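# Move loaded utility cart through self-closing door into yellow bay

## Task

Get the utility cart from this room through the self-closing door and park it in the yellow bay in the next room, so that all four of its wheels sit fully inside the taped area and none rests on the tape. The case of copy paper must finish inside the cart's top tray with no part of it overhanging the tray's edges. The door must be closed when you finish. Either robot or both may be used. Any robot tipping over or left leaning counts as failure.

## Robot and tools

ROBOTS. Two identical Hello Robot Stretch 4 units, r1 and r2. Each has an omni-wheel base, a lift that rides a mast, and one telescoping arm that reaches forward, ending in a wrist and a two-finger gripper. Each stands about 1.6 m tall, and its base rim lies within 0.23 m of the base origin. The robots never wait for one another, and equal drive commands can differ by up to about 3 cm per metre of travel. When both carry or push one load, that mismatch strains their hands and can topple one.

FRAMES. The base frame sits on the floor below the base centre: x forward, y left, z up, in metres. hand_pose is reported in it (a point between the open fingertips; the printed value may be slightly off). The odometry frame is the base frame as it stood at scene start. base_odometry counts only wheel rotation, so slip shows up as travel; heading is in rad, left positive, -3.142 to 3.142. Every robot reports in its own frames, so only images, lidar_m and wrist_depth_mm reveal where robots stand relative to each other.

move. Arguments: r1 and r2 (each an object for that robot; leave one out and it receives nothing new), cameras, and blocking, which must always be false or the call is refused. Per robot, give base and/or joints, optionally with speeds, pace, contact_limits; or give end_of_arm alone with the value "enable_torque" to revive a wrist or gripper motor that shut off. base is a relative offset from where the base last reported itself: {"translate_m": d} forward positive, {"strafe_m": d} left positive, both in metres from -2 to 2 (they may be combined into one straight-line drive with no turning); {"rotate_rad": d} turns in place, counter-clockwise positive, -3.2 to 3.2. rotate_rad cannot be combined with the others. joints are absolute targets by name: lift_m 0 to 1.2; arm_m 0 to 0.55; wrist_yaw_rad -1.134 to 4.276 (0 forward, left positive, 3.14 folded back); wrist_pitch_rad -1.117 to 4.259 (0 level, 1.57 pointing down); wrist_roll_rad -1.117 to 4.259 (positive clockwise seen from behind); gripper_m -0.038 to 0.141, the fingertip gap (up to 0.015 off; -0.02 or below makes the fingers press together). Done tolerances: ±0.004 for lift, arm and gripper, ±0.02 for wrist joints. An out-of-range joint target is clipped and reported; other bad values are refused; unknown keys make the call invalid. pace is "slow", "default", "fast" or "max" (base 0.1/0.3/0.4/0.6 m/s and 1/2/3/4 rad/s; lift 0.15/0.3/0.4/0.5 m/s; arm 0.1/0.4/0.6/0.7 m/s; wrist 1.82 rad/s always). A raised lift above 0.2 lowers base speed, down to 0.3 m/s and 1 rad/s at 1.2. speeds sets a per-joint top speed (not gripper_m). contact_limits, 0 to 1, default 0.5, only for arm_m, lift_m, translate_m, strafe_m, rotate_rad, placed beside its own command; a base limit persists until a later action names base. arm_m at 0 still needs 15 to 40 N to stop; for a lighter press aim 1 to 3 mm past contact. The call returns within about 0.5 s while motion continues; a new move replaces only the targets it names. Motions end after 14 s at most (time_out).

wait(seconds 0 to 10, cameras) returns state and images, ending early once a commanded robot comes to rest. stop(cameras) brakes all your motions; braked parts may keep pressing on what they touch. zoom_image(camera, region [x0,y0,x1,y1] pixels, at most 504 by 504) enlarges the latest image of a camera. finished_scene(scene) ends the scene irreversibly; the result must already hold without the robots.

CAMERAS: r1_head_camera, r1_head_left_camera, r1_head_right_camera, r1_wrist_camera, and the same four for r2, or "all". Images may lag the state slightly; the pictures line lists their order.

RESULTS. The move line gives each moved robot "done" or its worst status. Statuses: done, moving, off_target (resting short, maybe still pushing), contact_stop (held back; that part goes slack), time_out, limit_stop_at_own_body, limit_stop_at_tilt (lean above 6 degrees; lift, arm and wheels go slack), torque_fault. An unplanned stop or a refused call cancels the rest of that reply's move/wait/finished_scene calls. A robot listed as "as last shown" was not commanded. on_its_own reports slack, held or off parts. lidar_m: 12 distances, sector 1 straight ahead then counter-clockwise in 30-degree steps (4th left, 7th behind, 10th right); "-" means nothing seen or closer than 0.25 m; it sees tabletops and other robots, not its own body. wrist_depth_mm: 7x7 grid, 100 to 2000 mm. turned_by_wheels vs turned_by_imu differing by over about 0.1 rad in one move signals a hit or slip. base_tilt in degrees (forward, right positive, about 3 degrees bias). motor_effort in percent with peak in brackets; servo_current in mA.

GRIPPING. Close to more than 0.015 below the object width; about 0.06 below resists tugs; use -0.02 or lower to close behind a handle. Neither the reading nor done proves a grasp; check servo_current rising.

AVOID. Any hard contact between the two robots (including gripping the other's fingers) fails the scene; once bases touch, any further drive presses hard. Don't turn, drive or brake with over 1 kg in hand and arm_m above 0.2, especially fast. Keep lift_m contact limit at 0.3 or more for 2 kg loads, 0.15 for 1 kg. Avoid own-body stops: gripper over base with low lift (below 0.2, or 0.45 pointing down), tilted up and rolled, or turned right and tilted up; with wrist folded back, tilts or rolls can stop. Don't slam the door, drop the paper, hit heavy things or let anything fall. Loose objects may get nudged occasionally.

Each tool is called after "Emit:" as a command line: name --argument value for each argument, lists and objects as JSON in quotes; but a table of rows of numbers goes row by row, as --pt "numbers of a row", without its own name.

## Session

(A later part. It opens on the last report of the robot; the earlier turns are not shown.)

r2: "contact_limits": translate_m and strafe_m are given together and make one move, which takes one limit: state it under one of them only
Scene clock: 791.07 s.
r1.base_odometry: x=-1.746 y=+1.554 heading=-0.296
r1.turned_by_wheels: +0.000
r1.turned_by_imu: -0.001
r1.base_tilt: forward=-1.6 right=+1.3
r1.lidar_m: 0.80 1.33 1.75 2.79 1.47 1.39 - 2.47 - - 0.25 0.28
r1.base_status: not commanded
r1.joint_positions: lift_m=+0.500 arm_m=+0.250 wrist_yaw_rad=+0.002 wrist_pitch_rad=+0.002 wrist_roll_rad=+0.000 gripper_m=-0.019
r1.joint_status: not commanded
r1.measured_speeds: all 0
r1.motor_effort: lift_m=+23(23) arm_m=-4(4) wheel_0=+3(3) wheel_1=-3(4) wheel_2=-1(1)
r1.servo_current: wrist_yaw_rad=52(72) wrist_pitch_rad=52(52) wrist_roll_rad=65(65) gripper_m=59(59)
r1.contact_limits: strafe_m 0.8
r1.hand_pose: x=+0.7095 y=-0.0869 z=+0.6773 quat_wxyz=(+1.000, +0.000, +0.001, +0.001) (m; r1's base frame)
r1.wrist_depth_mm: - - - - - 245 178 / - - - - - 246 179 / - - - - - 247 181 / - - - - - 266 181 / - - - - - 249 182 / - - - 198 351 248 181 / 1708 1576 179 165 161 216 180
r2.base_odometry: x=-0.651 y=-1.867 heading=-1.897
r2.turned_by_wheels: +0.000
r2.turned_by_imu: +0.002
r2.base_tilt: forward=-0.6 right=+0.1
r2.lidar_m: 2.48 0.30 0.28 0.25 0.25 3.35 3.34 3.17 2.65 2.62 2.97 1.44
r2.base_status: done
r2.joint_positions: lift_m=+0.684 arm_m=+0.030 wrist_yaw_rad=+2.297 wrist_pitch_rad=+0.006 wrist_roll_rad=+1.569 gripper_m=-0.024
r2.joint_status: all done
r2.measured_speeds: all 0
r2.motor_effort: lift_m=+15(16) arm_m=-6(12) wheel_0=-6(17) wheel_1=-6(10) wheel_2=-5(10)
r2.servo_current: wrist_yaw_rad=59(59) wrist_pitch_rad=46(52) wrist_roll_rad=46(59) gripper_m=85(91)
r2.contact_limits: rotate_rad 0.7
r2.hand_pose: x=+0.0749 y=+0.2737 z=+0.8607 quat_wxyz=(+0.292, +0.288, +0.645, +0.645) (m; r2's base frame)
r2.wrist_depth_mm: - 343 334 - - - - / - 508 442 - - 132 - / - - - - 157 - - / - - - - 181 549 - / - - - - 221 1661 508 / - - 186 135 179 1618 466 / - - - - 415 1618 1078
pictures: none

Emit:
move --r2 '{"base":{"translate_m":0.45,"strafe_m":0.08},"pace":"slow","contact_limits":{"translate_m":0.7}}' --blocking false --cameras '[]'

Emit:
wait --seconds 6 --cameras '["r2_head_left_camera"]'

Emit:
move --r2 '{"base":{"rotate_rad":0.4},"pace":"slow","contact_limits":{"rotate_rad":0.7}}' --blocking false --cameras '[]'

Emit:
wait --seconds 2 --cameras '["r2_head_left_camera","r2_head_right_camera"]'

Scene clock: 797.50 s.
move: r2 moving
r1.base_odometry: x=-1.746 y=+1.554 heading=-0.296
r1.turned_by_wheels: +0.000
r1.turned_by_imu: +0.000
r1.base_tilt: forward=-1.6 right=+1.3
r1.lidar_m: 0.80 1.34 1.74 2.76 1.49 1.40 - 2.47 - - 0.25 0.28
r1.base_status: not commanded
r1.joint_positions: lift_m=+0.500 arm_m=+0.250 wrist_yaw_rad=+0.002 wrist_pitch_rad=+0.002 wrist_roll_rad=+0.000 gripper_m=-0.019
r1.joint_status: not commanded
r1.measured_speeds: all 0
r1.motor_effort: lift_m=+22(23) arm_m=-4(4) wheel_0=+3(4) wheel_1=-3(3) wheel_2=-1(1)
r1.servo_current: wrist_yaw_rad=39(65) wrist_pitch_rad=39(46) wrist_roll_rad=39(52) gripper_m=52(52)
r1.contact_limits: strafe_m 0.8
r1.hand_pose: x=+0.7095 y=-0.0869 z=+0.6773 quat_wxyz=(+1.000, +0.000, +0.001, +0.001) (m; r1's base frame)
r1.wrist_depth_mm: - - - - - 244 178 / - - - - - 248 180 / - - - - - 248 181 / - - - - - 267 181 / - - - - - 249 181 / - - - 198 351 249 181 / 1661 1576 179 165 162 216 180
r2.base_odometry: x=-0.653 y=-1.879 heading=-1.897
r2.turned_by_wheels: +0.000
r2.turned_by_imu: +0.001
r2.base_tilt: forward=-0.7 right=+0.1
r2.lidar_m: 2.44 0.30 0.25 0.25 0.25 3.36 3.36 3.13 2.63 2.63 2.95 1.39
r2.base_status: translate_m moving; strafe_m moving
r2.joint_positions: lift_m=+0.684 arm_m=+0.030 wrist_yaw_rad=+2.297 wrist_pitch_rad=+0.006 wrist_roll_rad=+1.569 gripper_m=-0.024
r2.joint_status: not commanded
r2.measured_speeds: translate_m=+0.049 strafe_m=+0.009 rotate_rad=+0.000 lift_m=+0.000 arm_m=+0.000 wrist_yaw_rad=+0.007 wrist_pitch_rad=+0.000 wrist_roll_rad=+0.000
r2.motor_effort: lift_m=+15(16) arm_m=-6(7) wheel_0=+1(5) wheel_1=+8(8) wheel_2=-9(12)
r2.servo_current: wrist_yaw_rad=52(59) wrist_pitch_rad=46(52) wrist_roll_rad=39(52) gripper_m=78(85)
r2.contact_limits: translate_m 0.7
r2.hand_pose: x=+0.0748 y=+0.2736 z=+0.8607 quat_wxyz=(+0.292, +0.287, +0.645, +0.645) (m; r2's base frame)
r2.wrist_depth_mm: - 343 - - - - - / - 512 445 - - - - / - - - - 156 - - / - - - - 186 549 - / - - - - 220 1618 512 / - - 186 131 178 1618 469 / - - - - 410 1576 1078
pictures: none
No camera images: "cameras" was empty.

Scene clock: 802.83 s.
earlier move: r2 done
r1.base_odometry: x=-1.746 y=+1.554 heading=-0.296
r1.turned_by_wheels: +0.000
r1.turned_by_imu: +0.000
r1.base_tilt: forward=-1.6 right=+1.2
r1.lidar_m: 0.81 1.35 1.75 2.78 1.14 1.21 - 2.47 - - 0.25 0.26
r1.base_status: not commanded
r1.joint_positions: lift_m=+0.500 arm_m=+0.250 wrist_yaw_rad=+0.002 wrist_pitch_rad=+0.002 wrist_roll_rad=+0.000 gripper_m=-0.019
r1.joint_status: not commanded
r1.measured_speeds: all 0
r1.motor_effort: lift_m=+22(23) arm_m=-4(4) wheel_0=+3(4) wheel_1=-3(4) wheel_2=-1(1)
r1.servo_current: wrist_yaw_rad=46(65) wrist_pitch_rad=46(52) wrist_roll_rad=33(78) gripper_m=52(59)
r1.contact_limits: strafe_m 0.8
r1.hand_pose: x=+0.7095 y=-0.0869 z=+0.6773 quat_wxyz=(+1.000, +0.000, +0.001, +0.001) (m; r1's base frame)
r1.wrist_depth_mm: - - - - - 244 177 / - - - - - 247 179 / - - - - - 249 181 / - - - - - 267 181 / - - - - - 250 181 / - - - 198 351 249 180 / 1661 1537 179 166 161 216 180
r2.base_odometry: x=-0.719 y=-2.318 heading=-1.897
r2.turned_by_wheels: +0.001
r2.turned_by_imu: +0.003
r2.base_tilt: forward=-0.7 right=+0.1
r2.lidar_m: 2.02 2.30 0.28 0.25 0.25 3.67 3.77 3.37 2.82 2.80 1.15 1.21
r2.base_status: done
r2.joint_positions: lift_m=+0.684 arm_m=+0.030 wrist_yaw_rad=+2.302 wrist_pitch_rad=+0.006 wrist_roll_rad=+1.569 gripper_m=-0.024
r2.joint_status: not commanded
r2.measured_speeds: all 0
r2.motor_effort: lift_m=+15(16) arm_m=-5(7) wheel_0=+8(14) wheel_1=+6(9) wheel_2=-7(12)
r2.servo_current: wrist_yaw_rad=52(59) wrist_pitch_rad=46(59) wrist_roll_rad=59(65) gripper_m=85(91)
r2.contact_limits: translate_m 0.7
r2.hand_pose: x=+0.0735 y=+0.2730 z=+0.8607 quat_wxyz=(+0.290, +0.286, +0.646, +0.646) (m; r2's base frame)
r2.wrist_depth_mm: - - 539 125 179 - - / - - 477 129 189 - - / - 442 439 138 202 - - / - - 512 147 215 - - / - - 634 159 228 - - / - - 186 171 180 1756 - / - - - - 259 - 488
wait: 5.33 of 6 s (r2 has come to rest)
pictures: r2_head_left_camera
Images, in order (width x height): r2_head_left_camera 420x672.

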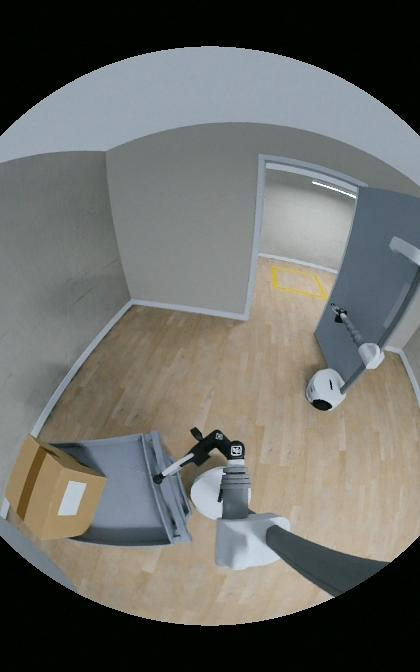

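Scene clock: 803.33 s.
move: r2 moving
r1: as last shown
r1.base_tilt: forward=-1.6 right=+1.3
r1.lidar_m: 0.81 1.32 1.74 2.77 1.12 1.20 - 2.49 - - 0.25 0.28
r1.servo_current: wrist_yaw_rad=46(72) wrist_pitch_rad=39(46) wrist_roll_rad=39(85) gripper_m=52(59)
r1.contact_limits: strafe_m 0.8
r1.wrist_depth_mm: - - - - - 244 178 / - - - - - 247 179 / - - - - - 248 181 / - - - - - 267 181 / - - - - - 248 181 / - - - 198 353 249 181 / 1708 1618 179 165 162 216 180
r2.base_odometry: x=-0.719 y=-2.318 heading=-1.773
r2.turned_by_wheels: +0.124
r2.turned_by_imu: +0.120
r2.base_tilt: forward=-0.7 right=+0.1
r2.lidar_m: 2.04 0.34 0.29 0.25 0.25 3.74 3.78 3.15 2.80 2.84 1.12 1.83
r2.base_status: rotate_rad moving
r2.joint_positions: lift_m=+0.684 arm_m=+0.030 wrist_yaw_rad=+2.300 wrist_pitch_rad=+0.006 wrist_roll_rad=+1.569 gripper_m=-0.024
r2.joint_status: not commanded
r2.measured_speeds: translate_m=+0.001 strafe_m=+0.001 rotate_rad=+0.486 lift_m=+0.000 arm_m=+0.000 wrist_yaw_rad=+0.000 wrist_pitch_rad=+0.000 wrist_roll_rad=+0.000
r2.motor_effort: lift_m=+15(16) arm_m=-6(6) wheel_0=-14(14) wheel_1=-7(8) wheel_2=-9(10)
r2.servo_current: wrist_yaw_rad=46(59) wrist_pitch_rad=46(52) wrist_roll_rad=33(52) gripper_m=78(85)
r2.contact_limits: rotate_rad 0.7
r2.hand_pose: x=+0.0740 y=+0.2733 z=+0.8607 quat_wxyz=(+0.291, +0.287, +0.646, +0.645) (m; r2's base frame)
r2.wrist_depth_mm: - 477 477 106 163 - - / - 436 424 118 175 - - / - 462 442 125 189 - - / - - 559 136 205 - - / - - - 148 224 - - / - - 186 167 178 1618 512 / - - - - 270 - 477
pictures: none
No camera images: "cameras" was empty.

Scene clock: 804.40 s.
earlier move: r2 done
r1.base_odometry: x=-1.746 y=+1.554 heading=-0.296
r1.turned_by_wheels: +0.000
r1.turned_by_imu: +0.000
r1.base_tilt: forward=-1.6 right=+1.3
r1.lidar_m: 0.80 1.36 1.73 2.77 1.12 1.19 - 2.45 - - 0.25 0.29
r1.base_status: not commanded
r1.joint_positions: lift_m=+0.500 arm_m=+0.250 wrist_yaw_rad=+0.002 wrist_pitch_rad=+0.002 wrist_roll_rad=+0.000 gripper_m=-0.019
r1.joint_status: not commanded
r1.measured_speeds: all 0
r1.motor_effort: lift_m=+23(23) arm_m=-4(4) wheel_0=+2(4) wheel_1=-3(4) wheel_2=-1(1)
r1.servo_current: wrist_yaw_rad=39(72) wrist_pitch_rad=46(52) wrist_roll_rad=52(85) gripper_m=52(59)
r1.contact_limits: strafe_m 0.8
r1.hand_pose: x=+0.7095 y=-0.0869 z=+0.6773 quat_wxyz=(+1.000, +0.000, +0.001, +0.001) (m; r1's base frame)
r1.wrist_depth_mm: - - - - - 244 178 / - - - - - 247 180 / - - - - - 249 181 / - - - - - 268 181 / - - - - - 249 181 / - - - 198 353 248 181 / 1661 1576 179 165 162 215 180
r2.base_odometry: x=-0.719 y=-2.318 heading=-1.498
r2.turned_by_wheels: +0.275
r2.turned_by_imu: +0.267
r2.base_tilt: forward=-0.7 right=+0.0
r2.lidar_m: 2.22 0.28 0.27 0.25 0.25 3.76 3.68 2.86 2.80 1.15 1.14 2.03
r2.base_status: done
r2.joint_positions: lift_m=+0.684 arm_m=+0.030 wrist_yaw_rad=+2.297 wrist_pitch_rad=+0.006 wrist_roll_rad=+1.569 gripper_m=-0.024
r2.joint_status: not commanded
r2.measured_speeds: all 0
r2.motor_effort: lift_m=+15(16) arm_m=-5(6) wheel_0=-7(14) wheel_1=-6(10) wheel_2=-5(12)
r2.servo_current: wrist_yaw_rad=52(59) wrist_pitch_rad=39(52) wrist_roll_rad=52(59) gripper_m=78(85)
r2.contact_limits: rotate_rad 0.7
r2.hand_pose: x=+0.0749 y=+0.2737 z=+0.8607 quat_wxyz=(+0.292, +0.288, +0.645, +0.645) (m; r2's base frame)
r2.wrist_depth_mm: - 345 - - - 117 - / - 484 452 - - - - / - - - - 151 - - / - - - - 187 549 - / - - - - 221 1618 512 / - - 187 133 175 1618 469 / - - - - 415 1808 1118
wait: 1.07 of 2 s (r2 has come to rest)
pictures: r2_head_left_camera, r2_head_right_camera
Images, in order (width x height): r2_head_left_camera 420x672, r2_head_right_camera 420x672.

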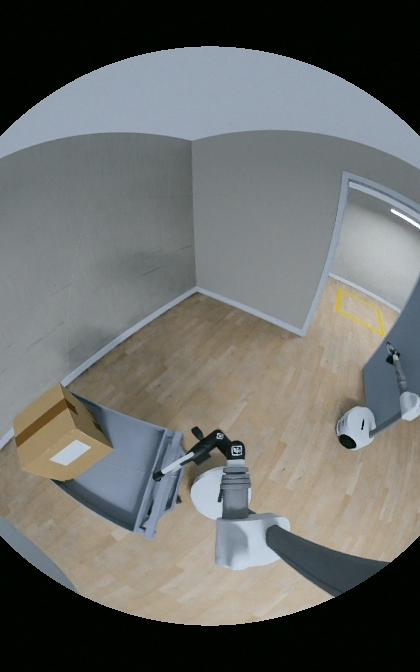

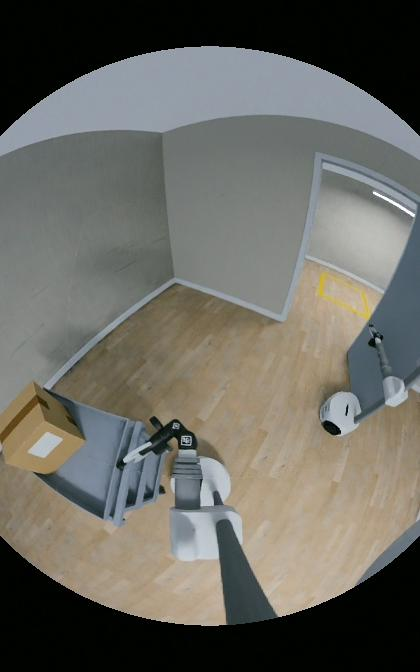

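Emit:
move --r2 '{"base":{"rotate_rad":0.4},"pace":"slow","contact_limits":{"rotate_rad":0.7}}' --blocking false --cameras '[]'

Emit:
wait --seconds 2 --cameras '[]'

Emit:
move --r2 '{"base":{"translate_m":-0.13,"strafe_m":-0.42},"pace":"slow","contact_limits":{"translate_m":0.7}}' --blocking false --cameras '[]'

Emit:
wait --seconds 7 --cameras '["r2_head_left_camera","r2_head_right_camera"]'

Scene clock: 816.30 s.
move: r2 moving
r1: as last shown
r1.turned_by_imu: -0.001
r1.lidar_m: 0.80 1.34 1.75 2.77 1.12 1.18 - 2.45 - - 0.25 0.27
r1.motor_effort: lift_m=+22(23) arm_m=-4(4) wheel_0=+3(4) wheel_1=-3(4) wheel_2=-1(1)
r1.servo_current: wrist_yaw_rad=59(65) wrist_pitch_rad=46(46) wrist_roll_rad=52(72) gripper_m=52(59)
r1.contact_limits: strafe_m 0.8
r1.wrist_depth_mm: - - - - - 244 178 / - - - - - 246 179 / - - - - - 247 180 / - - - - - 267 181 / - - - - - 248 182 / - - - 199 349 248 181 / 1661 1576 180 165 162 216 181
r2.base_odometry: x=-0.719 y=-2.319 heading=-1.372
r2.turned_by_wheels: +0.126
r2.turned_by_imu: +0.124
r2.base_tilt: forward=-0.7 right=+0.1
r2.lidar_m: 2.34 0.32 0.28 0.25 0.30 3.77 3.38 2.82 2.81 1.14 1.24 2.05
r2.base_status: rotate_rad moving
r2.joint_positions: lift_m=+0.684 arm_m=+0.030 wrist_yaw_rad=+2.294 wrist_pitch_rad=+0.006 wrist_roll_rad=+1.569 gripper_m=-0.024
r2.joint_status: not commanded
r2.measured_speeds: translate_m=-0.001 strafe_m=+0.001 rotate_rad=+0.486 lift_m=+0.000 arm_m=+0.000 wrist_yaw_rad=+0.000 wrist_pitch_rad=+0.000 wrist_roll_rad=+0.000
r2.motor_effort: lift_m=+16(16) arm_m=-5(5) wheel_0=-9(13) wheel_1=-10(11) wheel_2=-8(10)
r2.servo_current: wrist_yaw_rad=52(52) wrist_pitch_rad=46(52) wrist_roll_rad=52(52) gripper_m=85(85)
r2.contact_limits: rotate_rad 0.7
r2.hand_pose: x=+0.0757 y=+0.2741 z=+0.8606 quat_wxyz=(+0.293, +0.289, +0.645, +0.644) (m; r2's base frame)
r2.wrist_depth_mm: - - - - - - - / - - - - - - - / - - - - - - - / - - - - - - 530 / - - - - - 1618 484 / - - - - 160 430 439 / - - - - - 1756 1182
pictures: none
No camera images: "cameras" was empty.

Scene clock: 817.37 s.
earlier move: r2 done
r1.base_odometry: x=-1.746 y=+1.554 heading=-0.296
r1.turned_by_wheels: +0.000
r1.turned_by_imu: +0.000
r1.base_tilt: forward=-1.6 right=+1.3
r1.lidar_m: 0.81 1.33 1.73 2.78 1.15 1.19 - 2.45 - - 0.25 0.25
r1.base_status: not commanded
r1.joint_positions: lift_m=+0.500 arm_m=+0.250 wrist_yaw_rad=+0.002 wrist_pitch_rad=+0.002 wrist_roll_rad=+0.000 gripper_m=-0.019
r1.joint_status: not commanded
r1.measured_speeds: all 0
r1.motor_effort: lift_m=+23(23) arm_m=-4(4) wheel_0=+3(4) wheel_1=-3(4) wheel_2=-1(1)
r1.servo_current: wrist_yaw_rad=59(65) wrist_pitch_rad=39(46) wrist_roll_rad=52(72) gripper_m=52(59)
r1.contact_limits: strafe_m 0.8
r1.hand_pose: x=+0.7095 y=-0.0869 z=+0.6773 quat_wxyz=(+1.000, +0.000, +0.001, +0.001) (m; r1's base frame)
r1.wrist_depth_mm: - - - - - 245 179 / - - - - - 246 180 / - - - - - 247 181 / - - - - - 267 182 / - - - - - 249 181 / - - - 198 351 249 181 / 1661 1576 179 165 161 216 180
r2.base_odometry: x=-0.719 y=-2.319 heading=-1.100
r2.turned_by_wheels: +0.272
r2.turned_by_imu: +0.264
r2.base_tilt: forward=-0.7 right=+0.1
r2.lidar_m: 2.08 0.33 0.28 0.25 0.31 3.87 2.96 2.79 1.34 1.15 2.04 2.12
r2.base_status: done
r2.joint_positions: lift_m=+0.684 arm_m=+0.030 wrist_yaw_rad=+2.269 wrist_pitch_rad=+0.006 wrist_roll_rad=+1.569 gripper_m=-0.024
r2.joint_status: not commanded
r2.measured_speeds: translate_m=+0.000 strafe_m=+0.000 rotate_rad=+0.005 lift_m=+0.000 arm_m=+0.000 wrist_yaw_rad=+0.000 wrist_pitch_rad=+0.000 wrist_roll_rad=+0.000
r2.on_its_own: wrist_yaw_rad is at rest, and its servo_current (202 mA) is outside its rest range (0 to 104 mA)
r2.motor_effort: lift_m=+16(16) arm_m=-5(5) wheel_0=-9(18) wheel_1=-12(16) wheel_2=-6(12)
r2.servo_current: wrist_yaw_rad=202(221) wrist_pitch_rad=46(52) wrist_roll_rad=46(52) gripper_m=85(91)
r2.contact_limits: rotate_rad 0.7
r2.hand_pose: x=+0.0826 y=+0.2771 z=+0.8606 quat_wxyz=(+0.301, +0.297, +0.641, +0.640) (m; r2's base frame)
r2.wrist_depth_mm: - - - - - - - / - - - - - - - / - - - - - - - / - - - - - - - / - - - - - - 466 / - - - - - 1430 1138 / - - - - - 1618 1205
wait: 1.07 of 2 s (r2 has come to rest)
pictures: none
No camera images: "cameras" was empty.

Scene clock: 817.87 s.
move: r2 moving
r1: as last shown
r1.base_tilt: forward=-1.5 right=+1.3
r1.lidar_m: 0.81 1.34 1.74 2.76 1.12 1.14 - 2.48 - - 0.25 0.27
r1.motor_effort: lift_m=+22(23) arm_m=-4(4) wheel_0=+3(3) wheel_1=-3(4) wheel_2=-1(1)
r1.servo_current: wrist_yaw_rad=46(59) wrist_pitch_rad=46(46) wrist_roll_rad=52(65) gripper_m=46(59)
r1.contact_limits: strafe_m 0.8
r1.wrist_depth_mm: - - - - - 244 178 / - - - - - 247 179 / - - - - - 248 181 / - - - - - 267 182 / - - - - - 249 181 / - - - 198 349 249 181 / 1661 1618 179 165 162 216 180
r2.base_odometry: x=-0.732 y=-2.321 heading=-1.099
r2.turned_by_wheels: +0.001
r2.turned_by_imu: +0.001
r2.base_tilt: forward=-0.7 right=+0.1
r2.lidar_m: 2.05 0.31 0.29 0.25 0.25 3.90 2.96 2.77 1.31 1.13 2.03 2.10
r2.base_status: translate_m moving; strafe_m moving
r2.joint_positions: lift_m=+0.684 arm_m=+0.030 wrist_yaw_rad=+2.297 wrist_pitch_rad=+0.006 wrist_roll_rad=+1.569 gripper_m=-0.024
r2.joint_status: not commanded
r2.measured_speeds: translate_m=-0.014 strafe_m=-0.047 rotate_rad=+0.000 lift_m=+0.000 arm_m=+0.000 wrist_yaw_rad=+0.002 wrist_pitch_rad=+0.000 wrist_roll_rad=+0.000
r2.motor_effort: lift_m=+16(16) arm_m=-5(5) wheel_0=+11(12) wheel_1=-9(13) wheel_2=+7(8)
r2.servo_current: wrist_yaw_rad=52(202) wrist_pitch_rad=46(52) wrist_roll_rad=33(46) gripper_m=91(91)
r2.contact_limits: translate_m 0.7
r2.hand_pose: x=+0.0749 y=+0.2737 z=+0.8606 quat_wxyz=(+0.292, +0.288, +0.645, +0.645) (m; r2's base frame)
r2.wrist_depth_mm: - 345 - - - - - / - 484 452 - - - - / - - - - - - - / - - - - 183 549 - / - - - - 220 1618 504 / - - 187 127 177 1661 462 / - - - - 413 1618 1138
pictures: none
No camera images: "cameras" was empty.

Scene clock: 823.03 s.
earlier move: r2 done
r1.base_odometry: x=-1.746 y=+1.554 heading=-0.296
r1.turned_by_wheels: +0.000
r1.turned_by_imu: +0.000
r1.base_tilt: forward=-1.6 right=+1.2
r1.lidar_m: 0.78 1.35 1.75 2.77 0.72 0.71 - 2.48 - - 0.25 0.27
r1.base_status: not commanded
r1.joint_positions: lift_m=+0.500 arm_m=+0.250 wrist_yaw_rad=+0.002 wrist_pitch_rad=+0.002 wrist_roll_rad=+0.000 gripper_m=-0.019
r1.joint_status: not commanded
r1.measured_speeds: all 0
r1.motor_effort: lift_m=+23(23) arm_m=-4(4) wheel_0=+3(4) wheel_1=-3(4) wheel_2=-1(1)
r1.servo_current: wrist_yaw_rad=52(72) wrist_pitch_rad=39(52) wrist_roll_rad=46(72) gripper_m=59(59)
r1.contact_limits: strafe_m 0.8
r1.hand_pose: x=+0.7095 y=-0.0869 z=+0.6773 quat_wxyz=(+1.000, +0.000, +0.001, +0.001) (m; r1's base frame)
r1.wrist_depth_mm: - - - - - 243 178 / - - - - - 247 180 / - - - - - 248 181 / - - - - - 268 181 / - - - - - 249 181 / - - - 198 351 249 181 / 1661 1576 179 165 161 216 180
r2.base_odometry: x=-1.152 y=-2.394 heading=-1.099
r2.turned_by_wheels: +0.000
r2.turned_by_imu: +0.001
r2.base_tilt: forward=-0.7 right=+0.0
r2.lidar_m: 2.40 2.28 0.25 0.25 0.25 3.75 2.60 2.47 2.52 0.71 1.86 1.83
r2.base_status: done
r2.joint_positions: lift_m=+0.684 arm_m=+0.030 wrist_yaw_rad=+2.300 wrist_pitch_rad=+0.006 wrist_roll_rad=+1.569 gripper_m=-0.024
r2.joint_status: not commanded
r2.measured_speeds: all 0
r2.motor_effort: lift_m=+16(16) arm_m=-4(5) wheel_0=+6(15) wheel_1=-3(13) wheel_2=+7(10)
r2.servo_current: wrist_yaw_rad=39(202) wrist_pitch_rad=46(52) wrist_roll_rad=46(59) gripper_m=78(91)
r2.contact_limits: translate_m 0.7
r2.hand_pose: x=+0.0739 y=+0.2732 z=+0.8606 quat_wxyz=(+0.291, +0.287, +0.646, +0.645) (m; r2's base frame)
r2.wrist_depth_mm: - - - 141 195 1537 1098 / - - 569 147 204 759 - / - - 469 151 211 - - / - - 469 160 220 842 - / - - 564 167 229 - - / - - 186 173 180 - - / - - - - - 1756 500
wait: 5.17 of 7 s (r2 has come to rest)
pictures: r2_head_left_camera, r2_head_right_camera
Images, in order (width x height): r2_head_left_camera 420x672, r2_head_right_camera 420x672.

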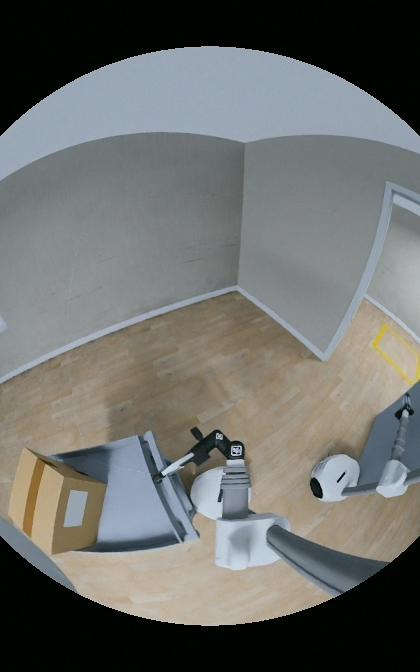

